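# Pack razor parts into the case and close it

## Task

Seat the razor handle, the razor head and the blade packet each in its own place in the razor case, then push the lid all the way down so it latches and remains closed. At the end the case must lie flat on the table, with neither gripper touching the case or any of the parts.

## Robot and tools

Robot: two arms, left_arm and right_arm, each with six joints and a parallel gripper. Joint order for each arm, used in every row and every per-joint list: waist, shoulder, elbow, wrist pitch, wrist yaw, wrist roll. Stated ranges (rad): waist -2.618 to 3.054, shoulder 0.000 to 3.142, elbow 0.000 to 3.142, wrist pitch -1.571 to 1.571, wrist yaw -1.571 to 1.571, wrist roll -2.094 to 2.094. A real end stop may sit up to 0.059 rad either side of these.

World frame: origin at table-top height, halfway between the two nominal arm bases; +x points out over the table, +z up, and left_arm sits on the +y side (arm names do not match image left/right). Positions are in metres. A gripper's fingers point along its own +z and close along its own y; end_effector_position is the point between the pads, about 1 cm short of the fingertips. Reported hand positions may be slightly wrong, more so when the arm is stretched far.

Row format (shared by execute_actions and move): one flat list of 14 numbers covering both arms, always all 14 even when one arm is idle. Numbers 1-6 are left_arm joint offsets, 7 is left_arm opening, 8-13 are right_arm joint offsets, 14 is right_arm opening. Joint numbers are scaled to [-1, 1]: 1.0 equals 1.202 rad (waist), 1.258 (shoulder), 1.238 (elbow), 2.073 (wrist pitch), 2.022 (wrist yaw and wrist roll). They are offsets from the Joint targets reported at the start of the action or move, not absolute angles and not relative to the previous row; sending the same offset twice moves the joint twice. All zeros re-sends the current targets. The opening number is absolute: +1 fully open, -1 closed. Sending 0 for a gripper commands half open, so repeat its present command to leave it alone.

execute_actions(actions, cameras): actions is a list of actions; each action is a list of up to 15 rows, one per 1/30 s step, and a short action repeats its last row to fill 15 steps (0.5 s). An empty list just reports state and images. An action that would push a joint more than 0.059 rad beyond its range is rejected for both arms; a malformed action, or a first action failing that check, rejects the whole call. Joints asked past their real end stop there, and the result may print "joint sent to its limit". cameras selects images: omitted, null or ["all"] for all, [] for none; names are cam_left_wrist and cam_right_wrist.

move(target, speed, blend, opening_speed, blocking, cameras): drives all joints together along a path. target is one 14-number row, or a list of up to 15 rows differing only in joint offsets, every one counted from the same starting Joint targets. speed is the top rate in rad/s of the joint travelling furthest, 0.01 to 2, default 0.5 (one value, or one per target). blend (rad) rounds corners between listed targets. opening_speed (0.2 or more, per second on the -1 to +1 scale) ramps the fingers instead of jumping. Paths take at least 0.5 s; beyond 10 s they stop short. No collision avoidance. blocking=false returns after about 0.5 s while motion continues; then only wait or stop are accepted until a result shows the move ended. The "move:" line reports done, off_target (resting over 0.035 rad from target), moving, held or fault, plus limits=held and each lagging arm's worst joint. done does not mean nothing was touched.

wait(seconds, cameras): 0 to 10 s, arms keep their last command; a running move continues. stop(): brakes a running move. zoom_image(camera, region): region [x0, y0, x1, y1] in pixels of cam_left_wrist or cam_right_wrist (each 896x504), at most 504 by 504. finished_scene(scene): integer scene number; the first call only asks for a check, a second call in a later reply ends the scene for good.

Results: Joint positions and Joint velocities per arm in joint order, then finger gap (m; 0.094 fully open). Joint targets are the base for your next offsets. grip_measured is the finger opening on the command scale; grip_effort_nm is motor effort (negative closing) and stays nonzero at rest. Joint torques include arm weight and offsets; joints 1-3 wrap at ±28 N m. "joint command not followed" means the clearance check altered targets. Camera calibration (K, distortion, T_world_to_cam) is given per camera; images may lag while moving.

Motion notes: joint speed is capped and each target is kept within a set lead of the measured angle (0.202 waist, 0.258 shoulder, 0.238 elbow, 0.573 wrist pitch, 0.522 wrist yaw/roll); targets moving a gripper more than 100 mm are scaled back. Unfinished motion may need re-commanding. Gripping: fingers go to the written opening; light hold just under first-contact reading, full force from about 0.11 below it. Release by commanding well above grip_measured.

Avoid: dropping parts, letting go of moving parts, fast impacts, hard pressing, arm-to-arm collisions (can fail the scene), anything leaving the table. To end a push, command targets back past current positions. Long holding, stretched poses or pushing at unreachable goals heat motors: MOTOR HOT at 75 °C, fault fold at 90 °C, arm collapse at 100 °C. Brief disturbances may tug held or loose parts.

Each tool is called after "Request:" by a JSON object that holds its "op" and its "data", one argument or row to a line.

## Session

Request:
{"op": "execute_actions", "data": {
  "actions": []
}}

Scene clock: 0.00 s.
left_arm: end_effector_position=(+0.3707, +0.0618, +0.1803) grip_measured=+1.000 grip_effort_nm=n/a end_effector_quat_wxyz=(+0.174, +0.293, +0.865, -0.368) | right_arm: end_effector_position=(+0.3970, -0.2237, +0.2055) grip_measured=+1.000 grip_effort_nm=n/a end_effector_quat_wxyz=(-0.305, +0.668, -0.612, -0.293)
Joint names: [waist, shoulder, elbow, wrist pitch, wrist yaw, wrist roll]
Joint positions: left_arm=[-0.115 1.821 1.376 -0.893 0.812 0.452 0.094] | right_arm=[0.011 1.905 1.74 -1.399 -0.874 -1.626 0.094]
Joint velocities: left_arm=[-0.012 0.012 -0.002 -0.081 -0.022 0.007 0] | right_arm=[-0.002 -0.007 -0.002 0.11 -0.022 -0.066 0]
Joint torques (N m): no reading
Motor temperatures (°C): left_arm=[25 30 28 26 24 24 24] | right_arm=[24 25 28 25 23 24 25]
Heat: left arm: 30 °C; right arm: 28 °C.
Joint targets: left_arm=[-0.114 1.808 1.388 -0.891 0.831 0.462] | right_arm=[0.011 1.884 1.758 -1.396 -0.899 -1.632]
Tool commands: left_gripper/opening=+1.0 right_gripper/opening=+1.0
camera_calibration:
cam_left_wrist: T_world_to_cam=[[-0.661447, -0.529847, 0.530802, 0.183237], [-0.70064, 0.689036, -0.18529, 0.285358], [-0.267566, -0.49446, -0.826993, 0.370434], [0, 0, 0, 1]] pos_world=[0.42025, 0.0836303, 0.261958]
cam_right_wrist: T_world_to_cam=[[0.997103, 0.0666997, 0.0365522, -0.387277], [0.0759045, -0.903215, -0.422423, -0.105849], [0.00483906, 0.423973, -0.905662, 0.369996], [0, 0, 0, 1]] pos_world=[0.392399, -0.226642, 0.304534]

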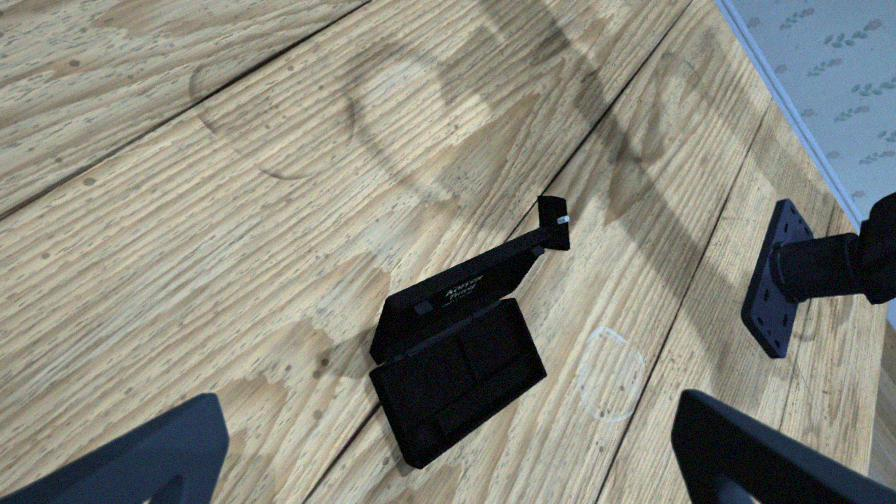

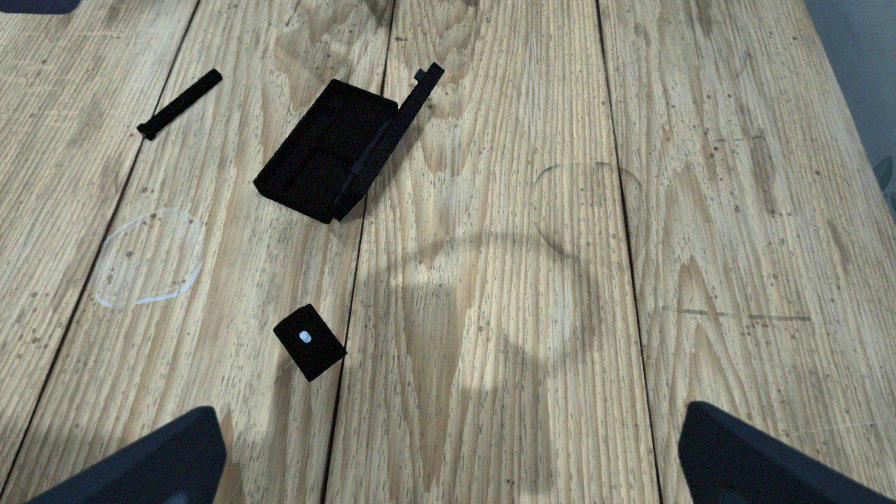

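Request:
{"op": "zoom_image", "data": {
  "camera": "cam_right_wrist",
  "region": [100, 40, 460, 400]
}}

Request:
{"op": "zoom_image", "data": {
  "camera": "cam_left_wrist",
  "region": [340, 160, 620, 480]
}}

Scaled by 1.400 from the camera's 896x504 image, which has a finer 1280x720 frame.

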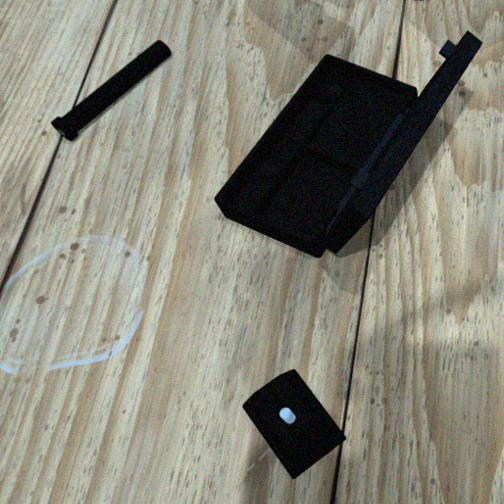

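Scaled by 1.575 from the camera's 896x504 image, which has a finer 1280x720 frame.

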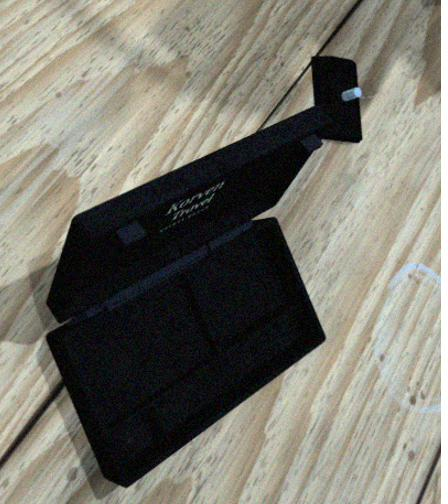

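Request:
{"op": "zoom_image", "data": {
  "camera": "cam_left_wrist",
  "region": [360, 290, 560, 475]
}}

Request:
{"op": "zoom_image", "data": {
  "camera": "cam_right_wrist",
  "region": [245, 60, 445, 230]
}}

Request:
{"op": "zoom_image", "data": {
  "camera": "cam_right_wrist",
  "region": [120, 60, 240, 150]
}}

Scaled by 2.520 from the camera's 896x504 image, which has a finer 1280x720 frame.

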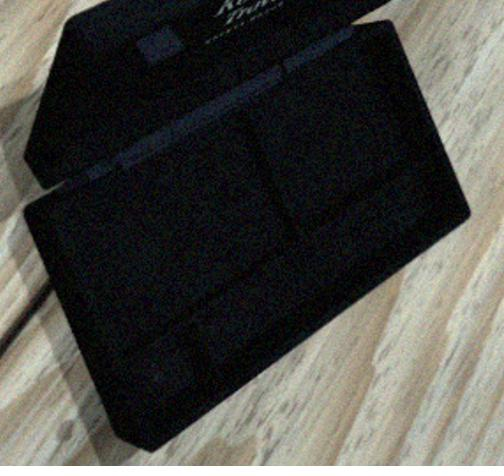

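Scaled by 2.520 from the camera's 896x504 image, which has a finer 1280x720 frame.

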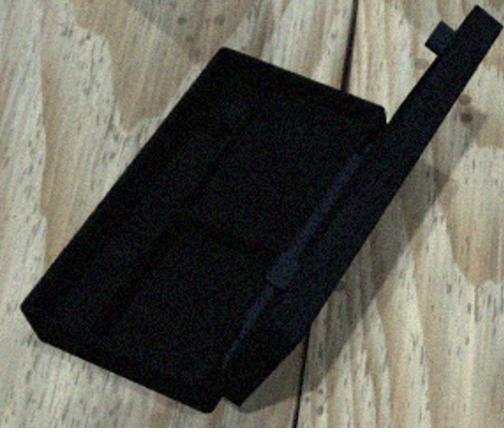

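Scaled by 4.200 from the camera's 896x504 image, which has a finer 1280x720 frame.

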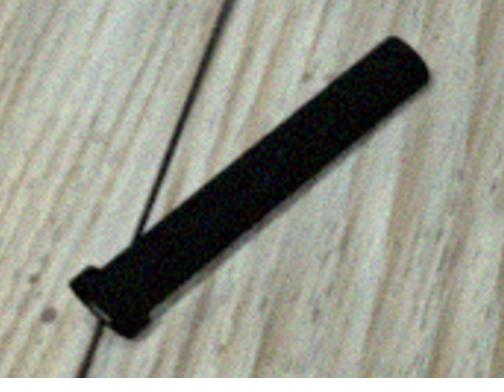

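Request:
{"op": "move", "data": {
  "target": [-0.646,-0.185,-0.3,-0.058,-0.411,0.404,0.2,0.532,-0.023,-0.2,0.082,0.445,0.853,1],
  "speed": 0.8
}}

Scene clock: 96.70 s.
left_arm: end_effector_position=(+0.1809, +0.0197, +0.0966) grip_measured=+0.201 grip_effort_nm=-0.071 end_effector_quat_wxyz=(+0.004, +0.879, +0.477, +0.000) | right_arm: end_effector_position=(+0.3037, -0.1607, +0.0869) grip_measured=+1.000 grip_effort_nm=-0.002 end_effector_quat_wxyz=(-0.037, -0.295, +0.955, -0.012)
Joint names: [waist, shoulder, elbow, wrist pitch, wrist yaw, wrist roll]
Joint positions: left_arm=[-0.896 1.606 1.034 -0.992 0.001 1.267 0.056] | right_arm=[0.655 1.905 1.519 -1.264 -0.004 0.075 0.094]
Joint velocities: left_arm=[0.002 -0.002 -0.012 0.037 -0.007 0.022 0.001] | right_arm=[-0.012 -0.012 -0.007 -0.051 0.007 0.051 0]
Joint torques (N m): left_arm=[-0.08 -9.5 4.74 0.02 -0.1 0.09] | right_arm=[0.1 -12.21 3.79 0.64 0.09 0.05]
Motor temperatures (°C): left_arm=[25 35 29 27 24 24 24] | right_arm=[24 35 29 25 24 24 25]
Heat: left arm: 35 °C; right arm: 35 °C.
Joint targets: left_arm=[-0.891 1.575 1.017 -1.011 0.000 1.279] | right_arm=[0.650 1.855 1.511 -1.226 0.001 0.093]
move: off_target (right_arm); right_arm: the shoulder is farthest, 0.050 rad from its target
camera_calibration:
cam_left_wrist: T_world_to_cam=[[-0.819683, 0.572642, 0.014179, 0.136652], [0.518779, 0.731632, 0.442247, -0.11627], [0.242876, 0.369858, -0.896781, 0.126974], [0, 0, 0, 1]] pos_world=[0.141491, -0.0401481, 0.16335]
cam_right_wrist: T_world_to_cam=[[0.555798, -0.831289, -0.00692395, -0.300576], [-0.721312, -0.486374, 0.493101, 0.137583], [-0.413277, -0.26907, -0.869944, 0.248799], [0, 0, 0, 1]] pos_world=[0.369123, -0.116004, 0.146518]

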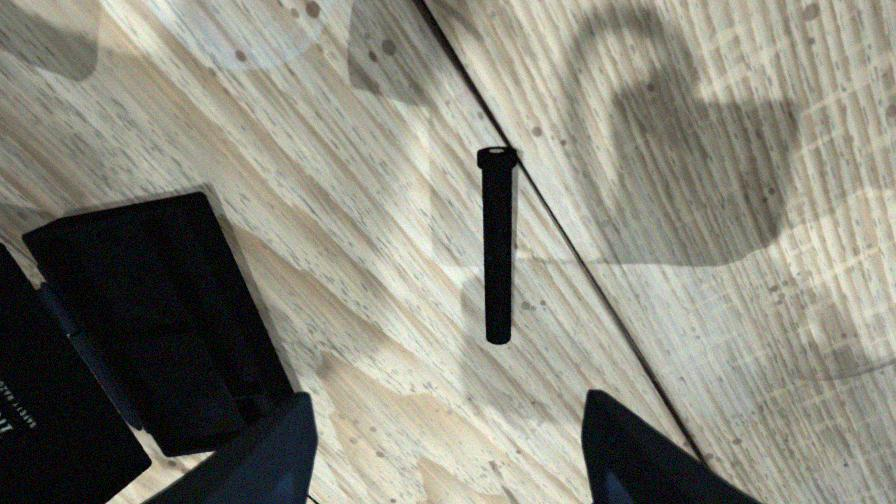

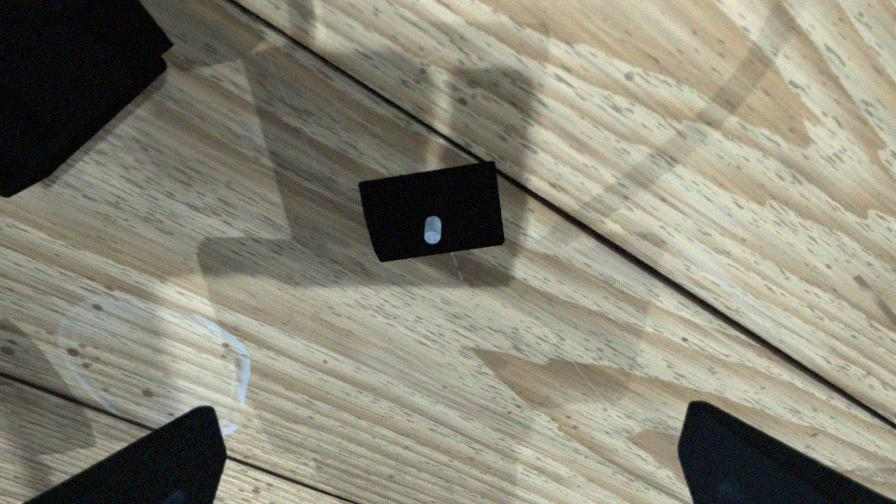

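Request:
{"op": "zoom_image", "data": {
  "camera": "cam_left_wrist",
  "region": [20, 180, 320, 480]
}}

Request:
{"op": "zoom_image", "data": {
  "camera": "cam_left_wrist",
  "region": [420, 120, 580, 370]
}}

Request:
{"op": "zoom_image", "data": {
  "camera": "cam_right_wrist",
  "region": [340, 140, 540, 290]
}}

Scaled by 1.680 from the camera's 896x504 image, which has a finer 1280x720 frame.

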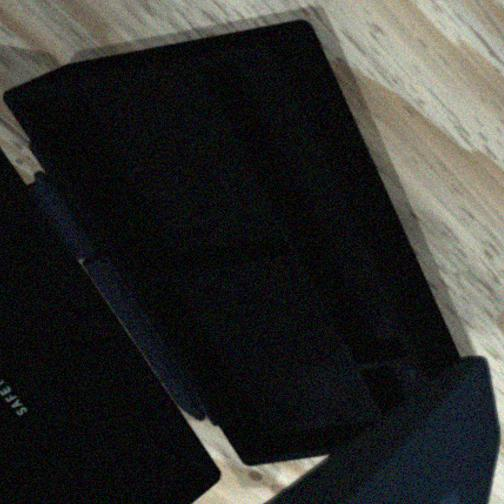

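Scaled by 2.016 from the camera's 896x504 image, which has a finer 1280x720 frame.

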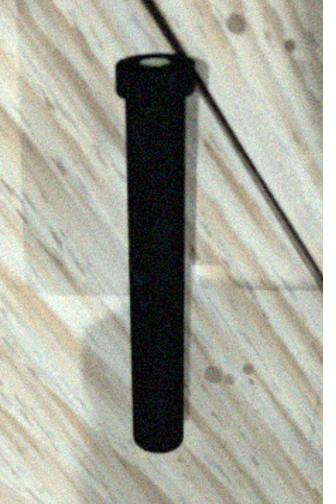

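Scaled by 2.520 from the camera's 896x504 image, which has a finer 1280x720 frame.

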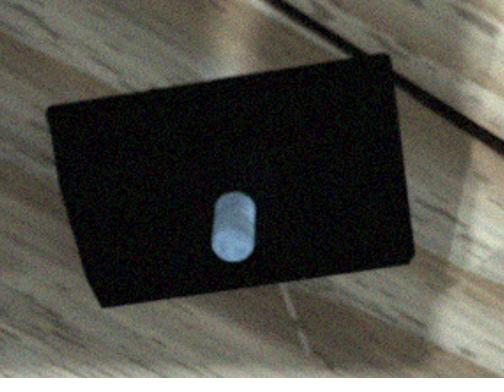

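Request:
{"op": "move", "data": {
  "target": [-0.014,0.016,-0.14,0.104,0,-0.006,0,0.018,0.036,-0.099,0.095,0,-0.061,0.6]
}}

Scene clock: 152.97 s.
left_arm: end_effector_position=(+0.1694, +0.0337, +0.0568) grip_measured=+0.001 grip_effort_nm=-0.076 end_effector_quat_wxyz=(+0.004, +0.879, +0.476, +0.000) | right_arm: end_effector_position=(+0.3121, -0.1533, +0.0558) grip_measured=+0.602 grip_effort_nm=-0.115 end_effector_quat_wxyz=(-0.004, -0.338, +0.941, -0.001)
Joint names: [waist, shoulder, elbow, wrist pitch, wrist yaw, wrist roll]
Joint positions: left_arm=[-0.896 1.603 0.858 -0.817 0.001 1.268 0.047] | right_arm=[0.659 1.905 1.397 -1.07 -0.001 -0.013 0.075]
Joint velocities: left_arm=[0.012 0.012 0.002 0.081 -0.007 -0.022 0] | right_arm=[-0.017 0.022 0.002 0.022 0.022 0.066 0]
Joint torques (N m): left_arm=[-0.49 -7.15 4.6 0.51 -0.13 -0.03] | right_arm=[0.58 -8.53 3.86 0.79 0.08 -0.12]
Motor temperatures (°C): left_arm=[25 32 29 26 24 24 24] | right_arm=[24 39 28 25 24 24 25]
Heat: left arm: 32 °C; right arm: 39 °C.
Joint targets: left_arm=[-0.907 1.595 0.843 -0.795 0.000 1.267] | right_arm=[0.672 1.900 1.388 -1.029 0.001 -0.030]
move: off_target (right_arm); right_arm: the wrist pitch is farthest, 0.041 rad from its target
camera_calibration:
cam_left_wrist: T_world_to_cam=[[-0.818817, 0.573915, 0.0126958, 0.119601], [0.519465, 0.731356, 0.4419, -0.102968], [0.244328, 0.36843, -0.896975, 0.0886633], [0, 0, 0, 1]] pos_world=[0.129756, -0.0260006, 0.123512]
cam_right_wrist: T_world_to_cam=[[0.629198, -0.777173, -0.0105634, -0.313735], [-0.69866, -0.571485, 0.43044, 0.145913], [-0.340563, -0.263452, -0.902557, 0.207223], [0, 0, 0, 1]] pos_world=[0.369918, -0.105846, 0.12091]

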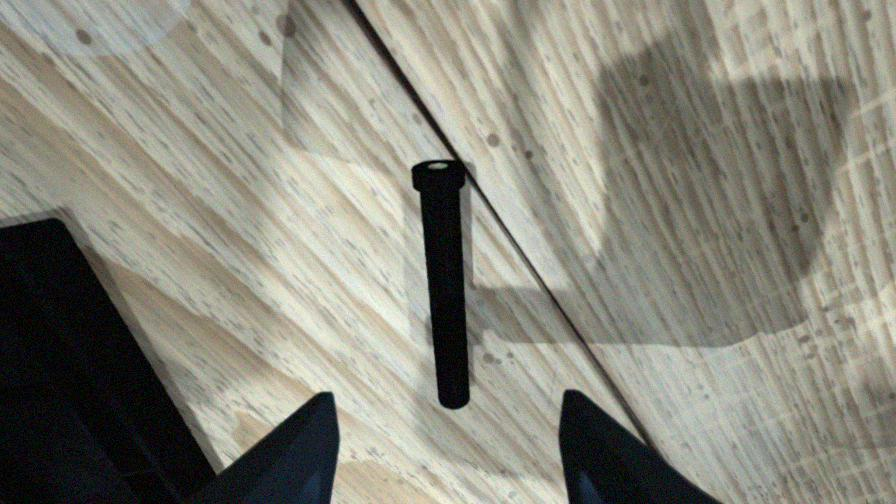

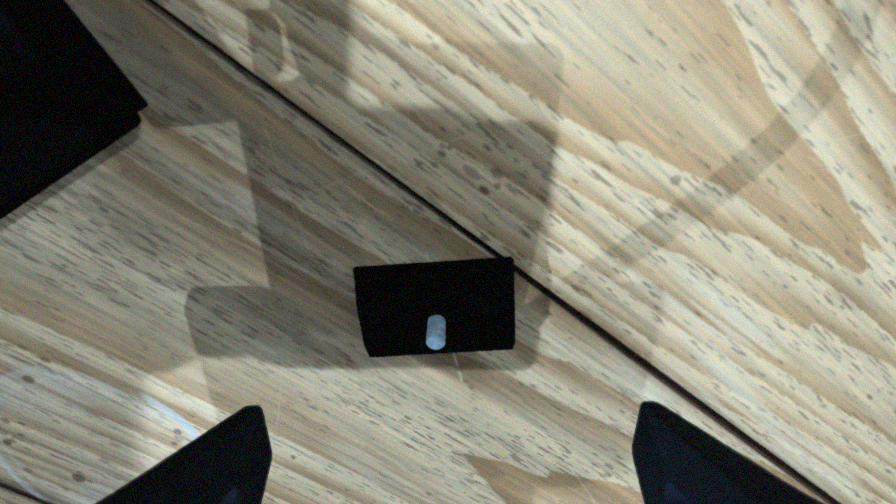

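Request:
{"op": "move", "data": {
  "target": [-0.007,0.079,-0.055,0.077,0,-0.032,0,0.011,0.028,-0.049,0.042,0,-0.02,0.4],
  "speed": 0.25
}}

Scene clock: 175.07 s.
left_arm: end_effector_position=(+0.1691, +0.0310, +0.0225) grip_measured=+0.001 grip_effort_nm=-0.076 end_effector_quat_wxyz=(+0.006, +0.868, +0.496, +0.001) | right_arm: end_effector_position=(+0.3090, -0.1503, +0.0330) grip_measured=+0.402 grip_effort_nm=-0.115 end_effector_quat_wxyz=(-0.004, -0.363, +0.932, -0.001)
Joint names: [waist, shoulder, elbow, wrist pitch, wrist yaw, wrist roll]
Joint positions: left_arm=[-0.903 1.689 0.789 -0.659 0.001 1.216 0.047] | right_arm=[0.671 1.93 1.335 -0.984 -0.001 -0.052 0.066]
Joint velocities: left_arm=[-0.017 -0.007 -0.017 -0.066 -0.007 -0.051 0] | right_arm=[-0.012 0.002 -0.007 0.066 -0.022 0.037 0]
Joint torques (N m): left_arm=[-0.53 -6.43 4.25 0.53 -0.1 -0.07] | right_arm=[0.59 -7.71 3.73 0.8 0.08 -0.13]
Motor temperatures (°C): left_arm=[25 32 29 26 24 24 24] | right_arm=[24 36 28 25 24 24 25]
Heat: left arm: 32 °C; right arm: 36 °C.
Joint targets: left_arm=[-0.916 1.694 0.775 -0.636 0.000 1.202] | right_arm=[0.685 1.935 1.327 -0.942 0.001 -0.071]
move: off_target (right_arm); right_arm: the wrist pitch is farthest, 0.043 rad from its target
camera_calibration:
cam_left_wrist: T_world_to_cam=[[-0.843545, 0.536966, 0.00996513, 0.12673], [0.485742, 0.754897, 0.440664, -0.0806906], [0.229099, 0.37656, -0.897617, 0.0612976], [0, 0, 0, 1]] pos_world=[0.132054, -0.0302187, 0.0893164]
cam_right_wrist: T_world_to_cam=[[0.668855, -0.743313, -0.0108932, -0.316867], [-0.667843, -0.607252, 0.430384, 0.140343], [-0.326525, -0.28059, -0.90258, 0.179426], [0, 0, 0, 1]] pos_world=[0.364252, -0.0999629, 0.098093]

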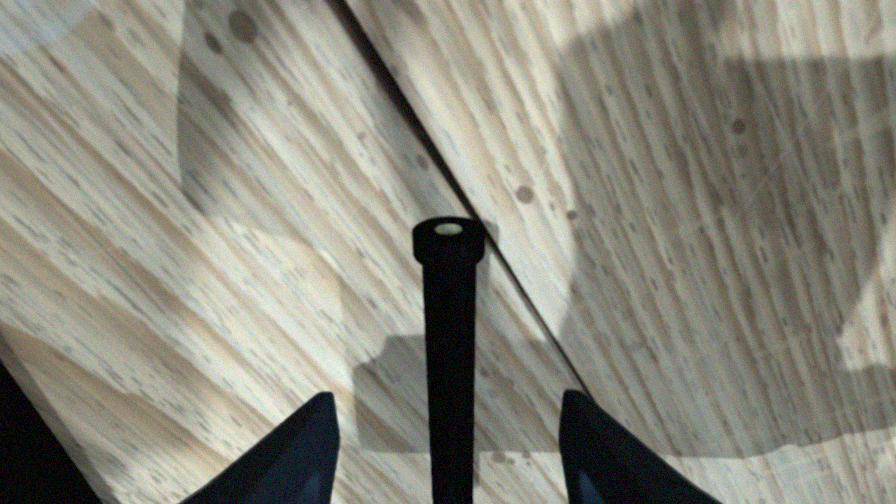

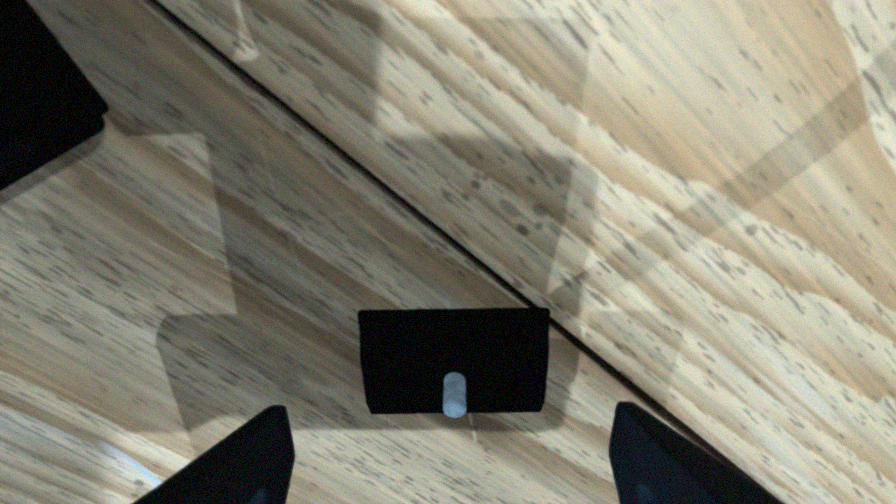

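Request:
{"op": "move", "data": {
  "target": [0,0.024,-0.016,0.0145,0,0,0,0,0.032,0.008,0.02,0,0,0.4],
  "speed": 0.25
}}

Scene clock: 191.93 s.
left_arm: end_effector_position=(+0.1656, +0.0353, +0.0125) grip_measured=+0.001 grip_effort_nm=-0.076 end_effector_quat_wxyz=(-0.005, +0.868, +0.497, -0.001) | right_arm: end_effector_position=(+0.3141, -0.1461, +0.0202) grip_measured=+0.402 grip_effort_nm=-0.110 end_effector_quat_wxyz=(-0.003, -0.363, +0.932, +0.000)
Joint names: [waist, shoulder, elbow, wrist pitch, wrist yaw, wrist roll]
Joint positions: left_arm=[-0.903 1.717 0.77 -0.634 0.001 1.214 0.047] | right_arm=[0.671 1.968 1.335 -0.943 -0.001 -0.054 0.066]
Joint velocities: left_arm=[-0.007 -0.002 -0.017 0.007 -0.022 -0.022 -0.001] | right_arm=[0.012 0.022 -0.022 -0.081 0.051 -0.007 0]
Joint torques (N m): left_arm=[-0.59 -6.31 3.93 0.56 -0.1 -0.07] | right_arm=[0.61 -7.9 4.52 0.81 0.08 -0.12]
Motor temperatures (°C): left_arm=[25 31 29 26 24 24 24] | right_arm=[24 34 28 25 24 24 25]
Heat: left arm: 31 °C; right arm: 34 °C.
Joint targets: left_arm=[-0.916 1.725 0.755 -0.605 0.000 1.202] | right_arm=[0.685 1.975 1.337 -0.901 0.001 -0.071]
move: off_target (right_arm); right_arm: the wrist pitch is farthest, 0.043 rad from its target
camera_calibration:
cam_left_wrist: T_world_to_cam=[[-0.844094, 0.535336, 0.0303362, 0.121561], [0.490603, 0.748256, 0.446566, -0.078462], [0.216364, 0.391827, -0.894236, 0.0530796], [0, 0, 0, 1]] pos_world=[0.129618, -0.0271644, 0.0788165]
cam_right_wrist: T_world_to_cam=[[0.67002, -0.742265, -0.010769, -0.317507], [-0.667923, -0.609118, 0.427614, 0.151626], [-0.323963, -0.279317, -0.903897, 0.170183], [0, 0, 0, 1]] pos_world=[0.369143, -0.0957811, 0.0855719]

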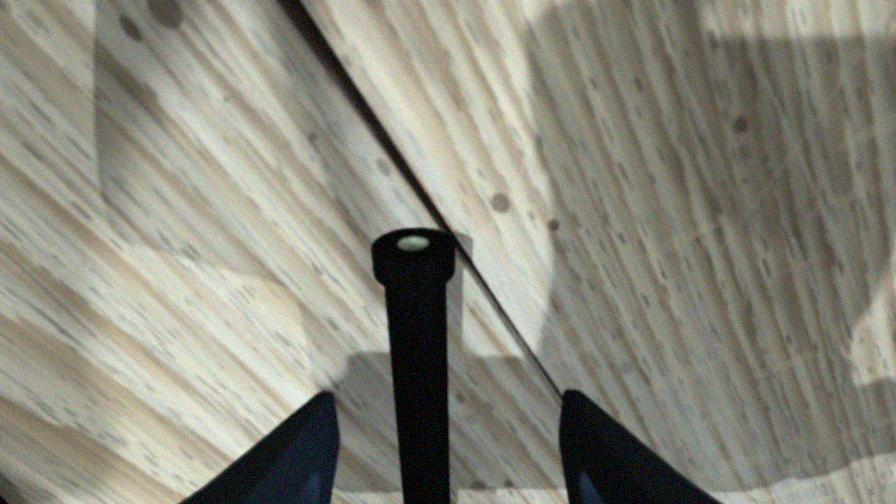

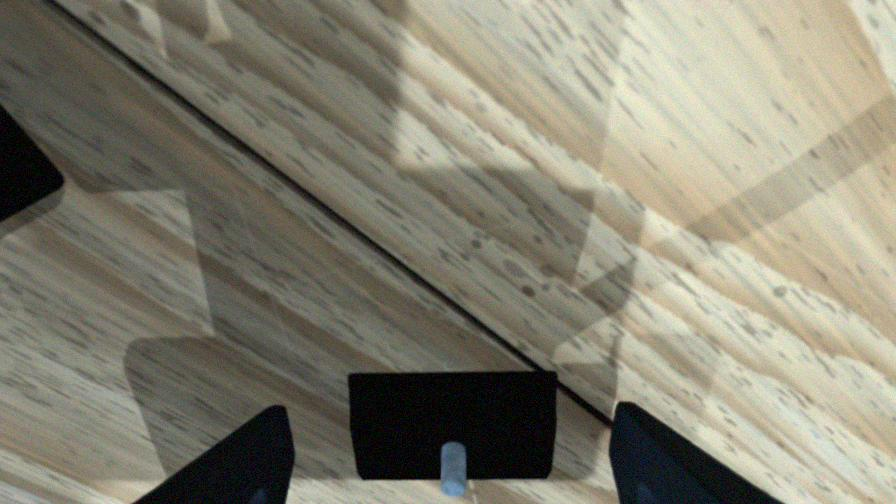

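Request:
{"op": "move", "data": {
  "target": [0,-0.024,0,0,0,0,0,0,0,0,0,0,0,0.4],
  "cameras": []
}}

Request:
{"op": "move", "data": {
  "target": [0,0,0,0,0,0,-0.95,0,0,0,0,0,0,-0.4],
  "opening_speed": 0.5
}}

Scene clock: 201.97 s.
left_arm: end_effector_position=(+0.1656, +0.0353, +0.0125) grip_measured=+0.001 grip_effort_nm=-0.066 end_effector_quat_wxyz=(-0.005, +0.868, +0.497, -0.001) | right_arm: end_effector_position=(+0.3144, -0.1459, +0.0202) grip_measured=+0.402 grip_effort_nm=-0.110 end_effector_quat_wxyz=(-0.002, -0.363, +0.932, +0.000)
Joint names: [waist, shoulder, elbow, wrist pitch, wrist yaw, wrist roll]
Joint positions: left_arm=[-0.903 1.717 0.77 -0.634 0.001 1.214 0.047] | right_arm=[0.671 1.968 1.335 -0.942 -0.001 -0.054 0.066]
Joint velocities: left_arm=[0.002 -0.012 -0.002 0.007 -0.051 0.022 0] | right_arm=[0.017 -0.012 -0.012 -0.007 -0.066 -0.007 0]
Joint torques (N m): left_arm=[-0.59 -8.83 3.99 0.54 -0.12 -0.08] | right_arm=[0.61 -7.92 4.55 0.82 0.08 -0.14]
Motor temperatures (°C): left_arm=[25 31 29 26 24 24 24] | right_arm=[24 33 28 25 24 24 25]
Heat: left arm: 31 °C; right arm: 33 °C.
Joint targets: left_arm=[-0.916 1.694 0.755 -0.605 0.000 1.202] | right_arm=[0.685 1.975 1.337 -0.901 0.001 -0.071]
move: off_target (right_arm); right_arm: the wrist pitch is farthest, 0.041 rad from its target
No camera images: "cameras" was empty.

Scene clock: 204.07 s.
left_arm: end_effector_position=(+0.1656, +0.0353, +0.0125) grip_measured=-0.851 grip_effort_nm=-0.989 end_effector_quat_wxyz=(-0.005, +0.868, +0.497, -0.001) | right_arm: end_effector_position=(+0.3144, -0.1459, +0.0202) grip_measured=-0.235 grip_effort_nm=-1.013 end_effector_quat_wxyz=(-0.002, -0.363, +0.932, +0.000)
Joint names: [waist, shoulder, elbow, wrist pitch, wrist yaw, wrist roll]
Joint positions: left_arm=[-0.903 1.717 0.77 -0.634 0.001 1.214 0.007] | right_arm=[0.671 1.968 1.335 -0.942 -0.001 -0.054 0.036]
Joint velocities: left_arm=[0.017 -0.017 -0.002 -0.007 -0.007 0.007 -0.001] | right_arm=[-0.012 -0.017 -0.002 -0.007 -0.007 -0.022 0]
Joint torques (N m): left_arm=[-0.54 -8.79 4.03 0.54 -0.11 -0.05] | right_arm=[0.58 -7.88 4.49 0.81 0.07 -0.13]
Motor temperatures (°C): left_arm=[25 31 29 26 24 24 24] | right_arm=[24 33 28 25 24 24 25]
Heat: left arm: 31 °C; right arm: 33 °C.
Joint targets: left_arm=[-0.916 1.694 0.755 -0.605 0.000 1.202] | right_arm=[0.685 1.975 1.337 -0.901 0.001 -0.071]
move: off_target (right_arm); right_arm: the wrist pitch is farthest, 0.041 rad from its target
camera_calibration:
cam_left_wrist: T_world_to_cam=[[-0.844094, 0.535336, 0.0303362, 0.121561], [0.490603, 0.748256, 0.446566, -0.078462], [0.216364, 0.391827, -0.894236, 0.0530796], [0, 0, 0, 1]] pos_world=[0.129618, -0.0271644, 0.0788165]
cam_right_wrist: T_world_to_cam=[[0.670033, -0.742255, -0.0107006, -0.317527], [-0.668429, -0.609535, 0.426229, 0.152097], [-0.322893, -0.278434, -0.904552, 0.17015], [0, 0, 0, 1]] pos_world=[0.36936, -0.0956022, 0.0856841]

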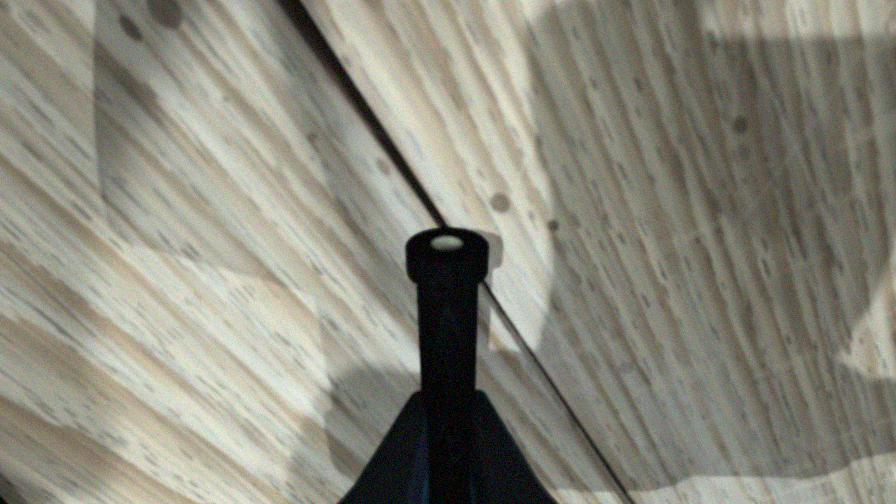

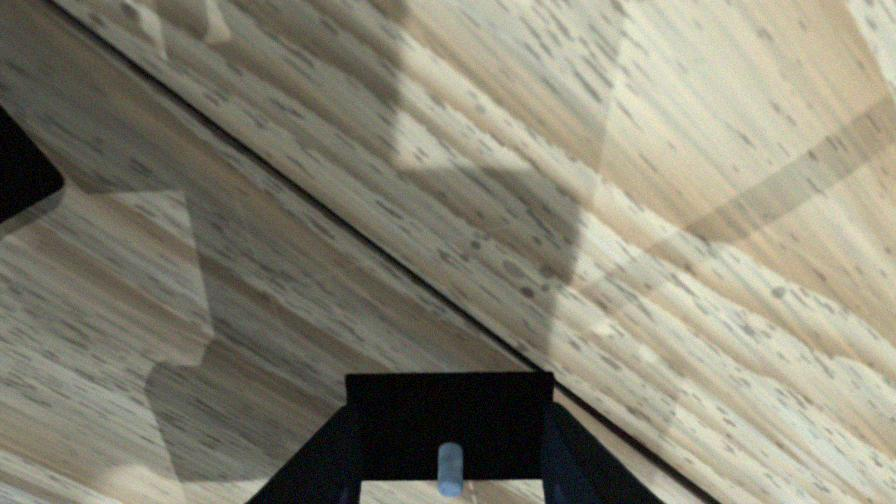

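Request:
{"op": "move", "data": {
  "target": [0,-0.111,0.199,-0.182,0,0,-0.95,0,-0.09,0.141,-0.137,0,0,-0.4],
  "speed": 0.4
}}

Scene clock: 218.63 s.
left_arm: end_effector_position=(+0.1706, +0.0291, +0.0874) grip_measured=-0.855 grip_effort_nm=-1.033 end_effector_quat_wxyz=(-0.002, +0.868, +0.497, -0.001) | right_arm: end_effector_position=(+0.3097, -0.1497, +0.0734) grip_measured=-0.237 grip_effort_nm=-1.023 end_effector_quat_wxyz=(-0.012, -0.363, +0.932, -0.003)
Joint names: [waist, shoulder, elbow, wrist pitch, wrist yaw, wrist roll]
Joint positions: left_arm=[-0.903 1.579 0.967 -0.964 0.001 1.214 0.007] | right_arm=[0.671 1.907 1.47 -1.159 -0.001 -0.054 0.036]
Joint velocities: left_arm=[0.002 0.007 -0.007 0.081 -0.051 -0.007 -0.001] | right_arm=[-0.017 -0.017 0.007 0.022 0.007 -0.007 0.001]
Joint torques (N m): left_arm=[-0.51 -8.49 9.01 -0.01 -0.1 -0.05] | right_arm=[0.59 -11.79 8.38 0.17 0.07 -0.12]
Motor temperatures (°C): left_arm=[25 32 29 26 24 24 24] | right_arm=[24 33 28 24 24 24 26]
Heat: left arm: 32 °C; right arm: 33 °C.
Joint targets: left_arm=[-0.916 1.555 1.002 -0.983 0.000 1.202] | right_arm=[0.685 1.862 1.512 -1.185 0.001 -0.071]
move: off_target (right_arm); right_arm: the shoulder is farthest, 0.045 rad from its target
camera_calibration:
cam_left_wrist: T_world_to_cam=[[-0.844176, 0.535436, 0.0259734, 0.12719], [0.489308, 0.749848, 0.445316, -0.109458], [0.218962, 0.388634, -0.894997, 0.121053], [0, 0, 0, 1]] pos_world=[0.134424, -0.0330705, 0.153782]
cam_right_wrist: T_world_to_cam=[[0.669847, -0.742407, -0.0116565, -0.316581], [-0.661207, -0.603578, 0.445532, 0.121145], [-0.337802, -0.290731, -0.89519, 0.217766], [0, 0, 0, 1]] pos_world=[0.365725, -0.0986001, 0.137278]

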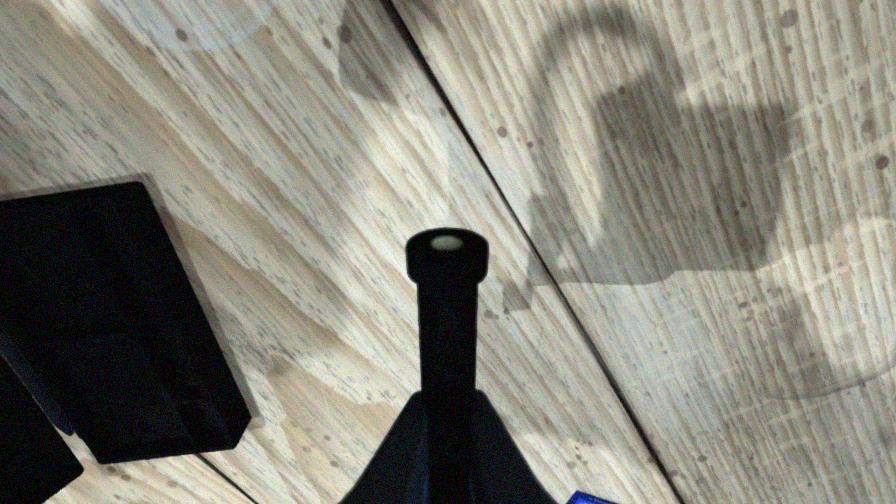

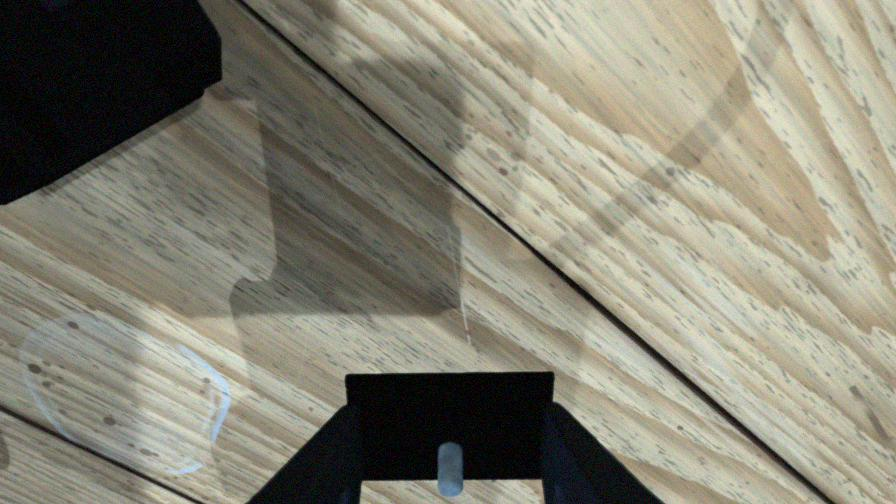

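Request:
{"op": "move", "data": {
  "target": [
    [0.55,0,0,0,0,0,-0.95,0,0,0,0,0,0,-0.4],
    [0.58,0,0,0,0,0,-0.95,0.185,0.205,0.346,-0.083,0,0.659,-0.4]
  ],
  "speed": 0.7
}}

Scene clock: 242.57 s.
left_arm: end_effector_position=(+0.2583, +0.1738, +0.0874) grip_measured=-0.855 grip_effort_nm=-1.038 end_effector_quat_wxyz=(-0.004, +0.651, +0.759, +0.000) | right_arm: end_effector_position=(+0.2876, -0.0383, +0.1063) grip_measured=-0.237 grip_effort_nm=-1.033 end_effector_quat_wxyz=(+0.001, +0.157, +0.988, +0.015)
Joint names: [waist, shoulder, elbow, wrist pitch, wrist yaw, wrist roll]
Joint positions: left_arm=[-0.231 1.579 0.967 -0.965 -0.004 1.202 0.007] | right_arm=[0.91 2.109 1.894 -1.327 -0.012 1.244 0.036]
Joint velocities: left_arm=[-0.007 0.002 -0.007 0.022 0.051 -0.066 -0.001] | right_arm=[-0.007 0.007 -0.002 -0.022 -0.007 -0.037 -0.002]
Joint torques (N m): left_arm=[0.5 -8.49 9.01 0.01 -0.05 -0.06] | right_arm=[0.42 -9.25 9.06 0.2 0.05 0.08]
Motor temperatures (°C): left_arm=[25 31 29 26 24 24 25] | right_arm=[24 35 30 24 24 24 27]
Heat: left arm: 31 °C; right arm: 35 °C.
Joint targets: left_arm=[-0.219 1.555 1.002 -0.983 0.000 1.202] | right_arm=[0.907 2.120 1.940 -1.357 0.001 1.262]
move: off_target (right_arm); right_arm: the elbow is farthest, 0.047 rad from its target
camera_calibration:
cam_left_wrist: T_world_to_cam=[[-0.992593, -0.118697, 0.0259009, 0.275797], [-0.0944748, 0.888165, 0.449709, -0.134493], [-0.0763835, 0.443931, -0.8928, 0.112111], [0, 0, 0, 1]] pos_world=[0.269612, 0.102419, 0.153432]
cam_right_wrist: T_world_to_cam=[[-0.3181, -0.94721, -0.0400617, 0.0606675], [-0.863405, 0.271984, 0.424919, 0.253051], [-0.391592, 0.169756, -0.904344, 0.306161], [0, 0, 0, 1]] pos_world=[0.357674, -0.0633338, 0.171779]

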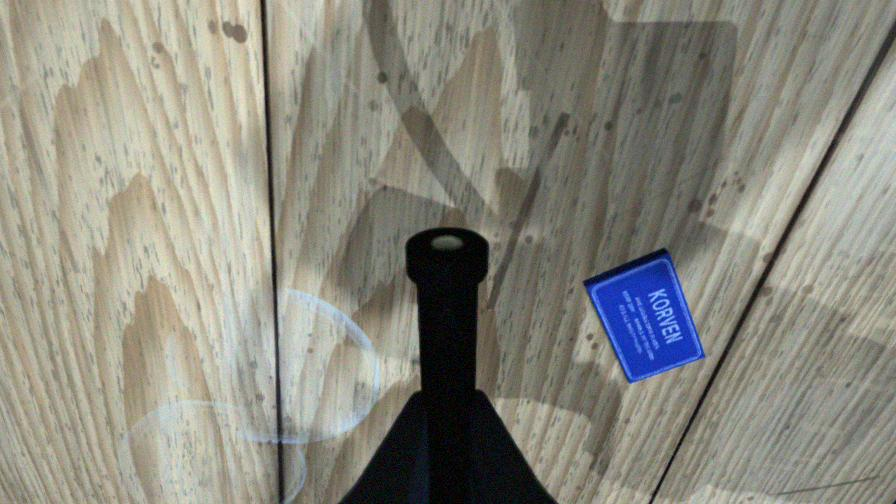

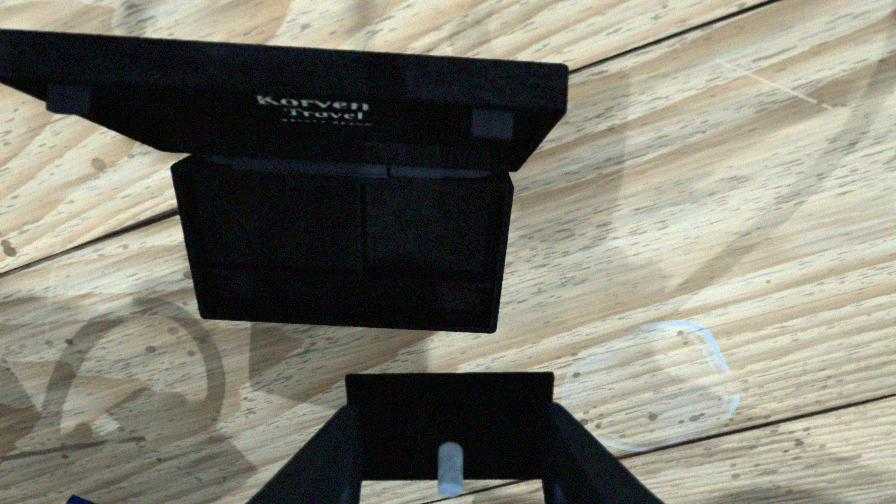

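Request:
{"op": "move", "data": {
  "target": [0,0,0,0,0,0,-0.95,0,0,0,0,0,-0.9,-0.4],
  "speed": 1.2,
  "cameras": []
}}

Request:
{"op": "move", "data": {
  "target": [0,0,0,0,0,0,-0.95,-0.012,0.079,0.073,-0.009,0,-0.639,-0.4],
  "speed": 1
}}

Scene clock: 277.73 s.
left_arm: end_effector_position=(+0.2583, +0.1738, +0.0874) grip_measured=-0.855 grip_effort_nm=-1.033 end_effector_quat_wxyz=(-0.004, +0.651, +0.759, +0.000) | right_arm: end_effector_position=(+0.2889, -0.0402, +0.1062) grip_measured=-0.237 grip_effort_nm=-1.028 end_effector_quat_wxyz=(+0.013, -0.670, +0.742, +0.002)
Joint names: [waist, shoulder, elbow, wrist pitch, wrist yaw, wrist roll]
Joint positions: left_arm=[-0.231 1.579 0.967 -0.965 -0.004 1.202 0.007] | right_arm=[0.91 2.109 1.894 -1.33 0 -0.54 0.036]
Joint velocities: left_arm=[-0.007 -0.007 -0.002 0.007 -0.051 0.022 -0.001] | right_arm=[0.002 -0.002 0.007 -0.037 -0.095 -0.037 0]
Joint torques (N m): left_arm=[0.46 -8.47 9.02 0.03 -0.06 -0.07] | right_arm=[0.43 -9.21 9.06 0.21 0.05 -0.12]
Motor temperatures (°C): left_arm=[25 31 30 26 24 24 25] | right_arm=[24 32 32 24 24 24 28]
Heat: left arm: 31 °C; right arm: 32 °C.
Joint targets: left_arm=[-0.219 1.555 1.002 -0.983 0.000 1.202] | right_arm=[0.907 2.120 1.940 -1.357 0.001 -0.558]
move: off_target (right_arm); right_arm: the elbow is farthest, 0.046 rad from its target
No camera images: "cameras" was empty.

Scene clock: 279.97 s.
left_arm: end_effector_position=(+0.2583, +0.1738, +0.0874) grip_measured=-0.855 grip_effort_nm=-1.033 end_effector_quat_wxyz=(-0.004, +0.651, +0.759, +0.000) | right_arm: end_effector_position=(+0.3003, -0.0280, +0.0903) grip_measured=-0.237 grip_effort_nm=-1.028 end_effector_quat_wxyz=(-0.002, +0.982, -0.191, +0.003)
Joint names: [waist, shoulder, elbow, wrist pitch, wrist yaw, wrist roll]
Joint positions: left_arm=[-0.231 1.579 0.967 -0.965 -0.004 1.202 0.007] | right_arm=[0.907 2.208 1.986 -1.343 0.003 -1.832 0.036]
Joint velocities: left_arm=[0.002 -0.027 -0.007 0.051 -0.007 -0.007 0] | right_arm=[-0.002 0.017 0.002 -0.022 -0.007 0.007 0]
Joint torques (N m): left_arm=[0.44 -8.57 8.91 0.02 -0.05 -0.06] | right_arm=[-0.55 -9.87 8.92 0.12 0.04 -0.14]
Motor temperatures (°C): left_arm=[25 31 30 26 24 24 25] | right_arm=[24 33 32 24 24 24 28]
Heat: left arm: 31 °C; right arm: 33 °C.
Joint targets: left_arm=[-0.219 1.555 1.002 -0.983 0.000 1.202] | right_arm=[0.893 2.220 2.031 -1.375 0.001 -1.850]
move: off_target (right_arm); right_arm: the elbow is farthest, 0.045 rad from its target
camera_calibration:
cam_left_wrist: T_world_to_cam=[[-0.992593, -0.118697, 0.0259009, 0.275797], [-0.0944748, 0.888165, 0.449709, -0.134493], [-0.0763835, 0.443931, -0.8928, 0.112111], [0, 0, 0, 1]] pos_world=[0.269612, 0.102419, 0.153432]
cam_right_wrist: T_world_to_cam=[[0.383118, 0.923688, -0.00470867, -0.0876449], [0.83599, -0.344566, 0.427076, -0.259758], [0.392863, -0.167557, -0.904203, 0.0498788], [0, 0, 0, 1]] pos_world=[0.231138, -0.000189694, 0.155624]

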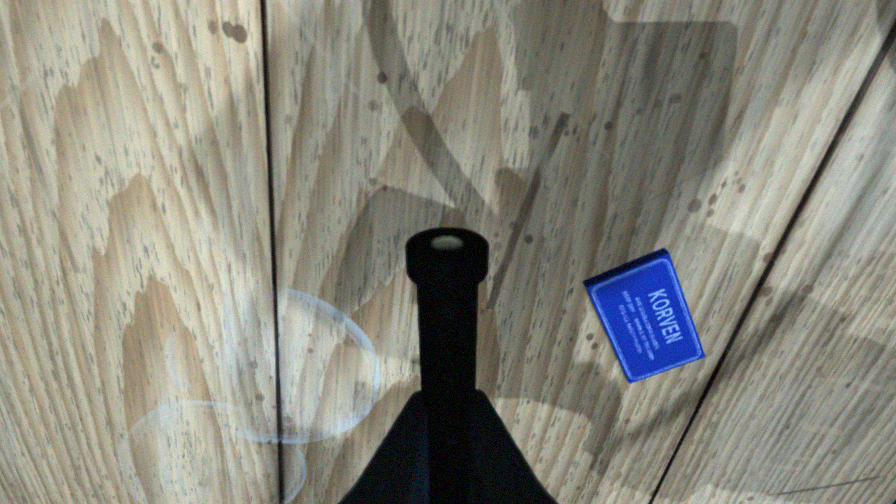

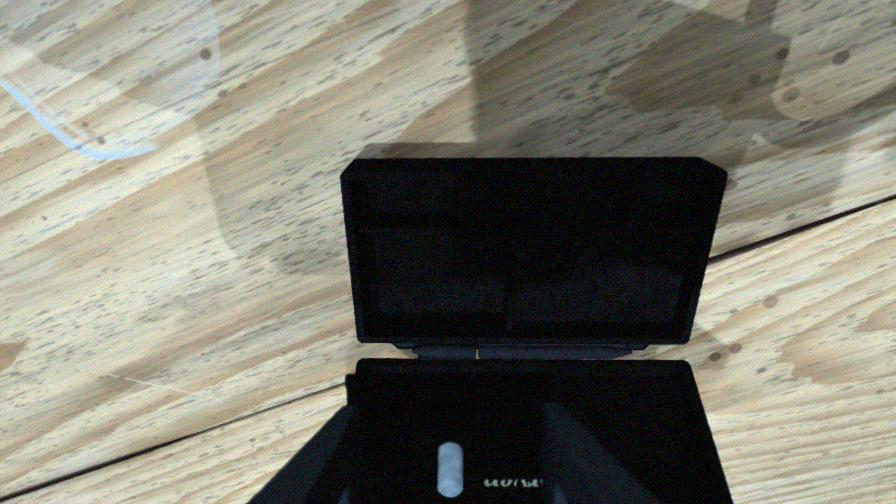

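Request:
{"op": "zoom_image", "data": {
  "camera": "cam_right_wrist",
  "region": [320, 140, 740, 360]
}}

Scaled by 1.200 from the camera's 896x504 image, which has a finer 1280x720 frame.

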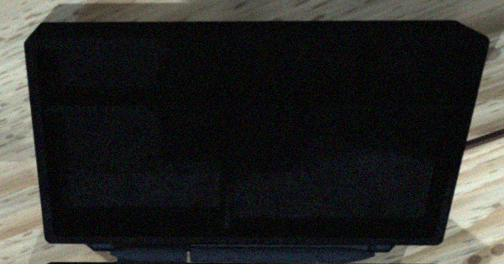

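Request:
{"op": "move", "data": {
  "target": [0,0,0,0,0,0,-0.95,-0.013,0.002,-0.148,0.089,0,0,-0.4],
  "cameras": ["cam_right_wrist"],
  "speed": 0.3
}}

Scene clock: 300.20 s.
left_arm: end_effector_position=(+0.2583, +0.1738, +0.0874) grip_measured=-0.855 grip_effort_nm=-1.043 end_effector_quat_wxyz=(-0.004, +0.651, +0.759, +0.000) | right_arm: end_effector_position=(+0.3033, -0.0360, +0.0549) grip_measured=-0.237 grip_effort_nm=-1.033 end_effector_quat_wxyz=(+0.006, +0.980, -0.198, -0.001)
Joint names: [waist, shoulder, elbow, wrist pitch, wrist yaw, wrist roll]
Joint positions: left_arm=[-0.231 1.579 0.967 -0.965 -0.004 1.202 0.007] | right_arm=[0.89 2.214 1.855 -1.224 0.003 -1.833 0.036]
Joint velocities: left_arm=[-0.002 -0.002 -0.007 -0.007 -0.007 0.051 -0.001] | right_arm=[-0.012 -0.012 0.007 -0.022 0.066 -0.007 0.001]
Joint torques (N m): left_arm=[0.43 -8.49 9.03 0.04 -0.04 -0.04] | right_arm=[-0.5 -10.37 3.99 0.79 0.03 -0.12]
Motor temperatures (°C): left_arm=[25 31 30 26 24 24 26] | right_arm=[24 34 31 24 24 24 28]
Heat: left arm: 31 °C; right arm: 34 °C.
Joint targets: left_arm=[-0.219 1.555 1.002 -0.983 0.000 1.202] | right_arm=[0.877 2.222 1.847 -1.191 0.001 -1.850]
move: done
camera_calibration:
cam_right_wrist: T_world_to_cam=[[0.397108, 0.917531, -0.0210495, -0.0850691], [0.835013, -0.351686, 0.423166, -0.249646], [0.380865, -0.185619, -0.905808, 0.0185183], [0, 0, 0, 1]] pos_world=[0.235186, -0.00630622, 0.120625]
Images, in order (width x height): cam_right_wrist 896x504.

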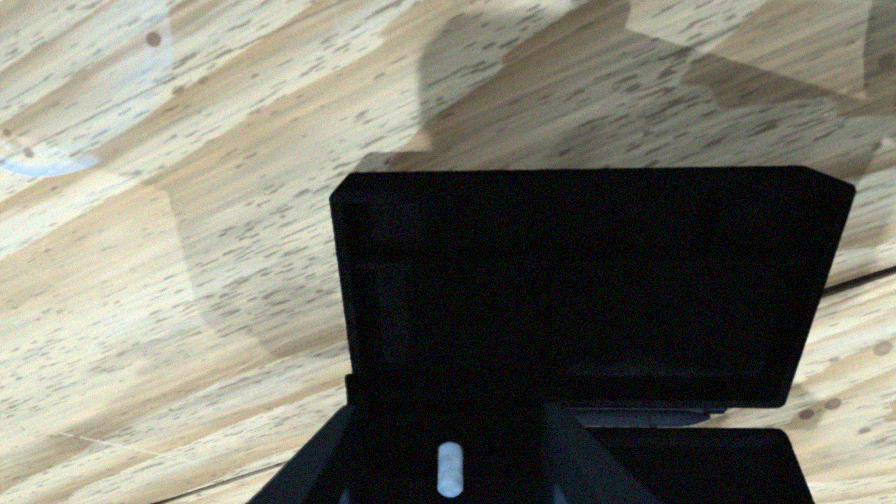

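Request:
{"op": "move", "data": {
  "target": [0,0,0,0,0,0,-0.95,0,0.0124,-0.054,0.04,0,0,-0.4],
  "cameras": ["cam_right_wrist"],
  "speed": 0.12
}}

Scene clock: 322.33 s.
left_arm: end_effector_position=(+0.2583, +0.1738, +0.0874) grip_measured=-0.855 grip_effort_nm=-1.033 end_effector_quat_wxyz=(-0.004, +0.651, +0.759, +0.000) | right_arm: end_effector_position=(+0.3109, -0.0395, +0.0365) grip_measured=-0.240 grip_effort_nm=-1.028 end_effector_quat_wxyz=(+0.002, +0.979, -0.206, +0.006)
Joint names: [waist, shoulder, elbow, wrist pitch, wrist yaw, wrist roll]
Joint positions: left_arm=[-0.231 1.579 0.967 -0.965 -0.004 1.202 0.007] | right_arm=[0.875 2.221 1.794 -1.142 0.012 -1.833 0.036]
Joint velocities: left_arm=[0.022 -0.012 -0.002 -0.037 -0.037 -0.037 0.001] | right_arm=[-0.032 -0.007 0.007 -0.037 0.022 0.037 -0.001]
Joint torques (N m): left_arm=[0.38 -8.5 9.05 0.03 -0.06 -0.06] | right_arm=[-0.23 -9.46 3.54 0.77 -0.08 -0.12]
Motor temperatures (°C): left_arm=[25 31 30 25 24 24 26] | right_arm=[24 34 29 24 24 24 28]
Heat: left arm: 31 °C; right arm: 34 °C.
Joint targets: left_arm=[-0.219 1.555 1.002 -0.983 0.000 1.202] | right_arm=[0.877 2.238 1.781 -1.108 0.001 -1.850]
move: done
camera_calibration:
cam_right_wrist: T_world_to_cam=[[0.411333, 0.911413, -0.0114764, -0.0903033], [0.823168, -0.366041, 0.43406, -0.246763], [0.391407, -0.18799, -0.900811, -0.00530183], [0, 0, 0, 1]] pos_world=[0.242347, -0.00901842, 0.101298]
Images, in order (width x height): cam_right_wrist 896x504.

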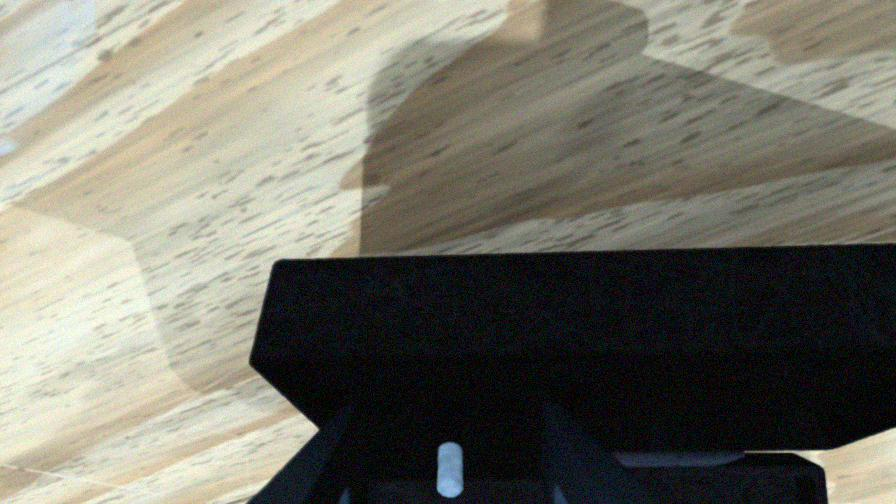

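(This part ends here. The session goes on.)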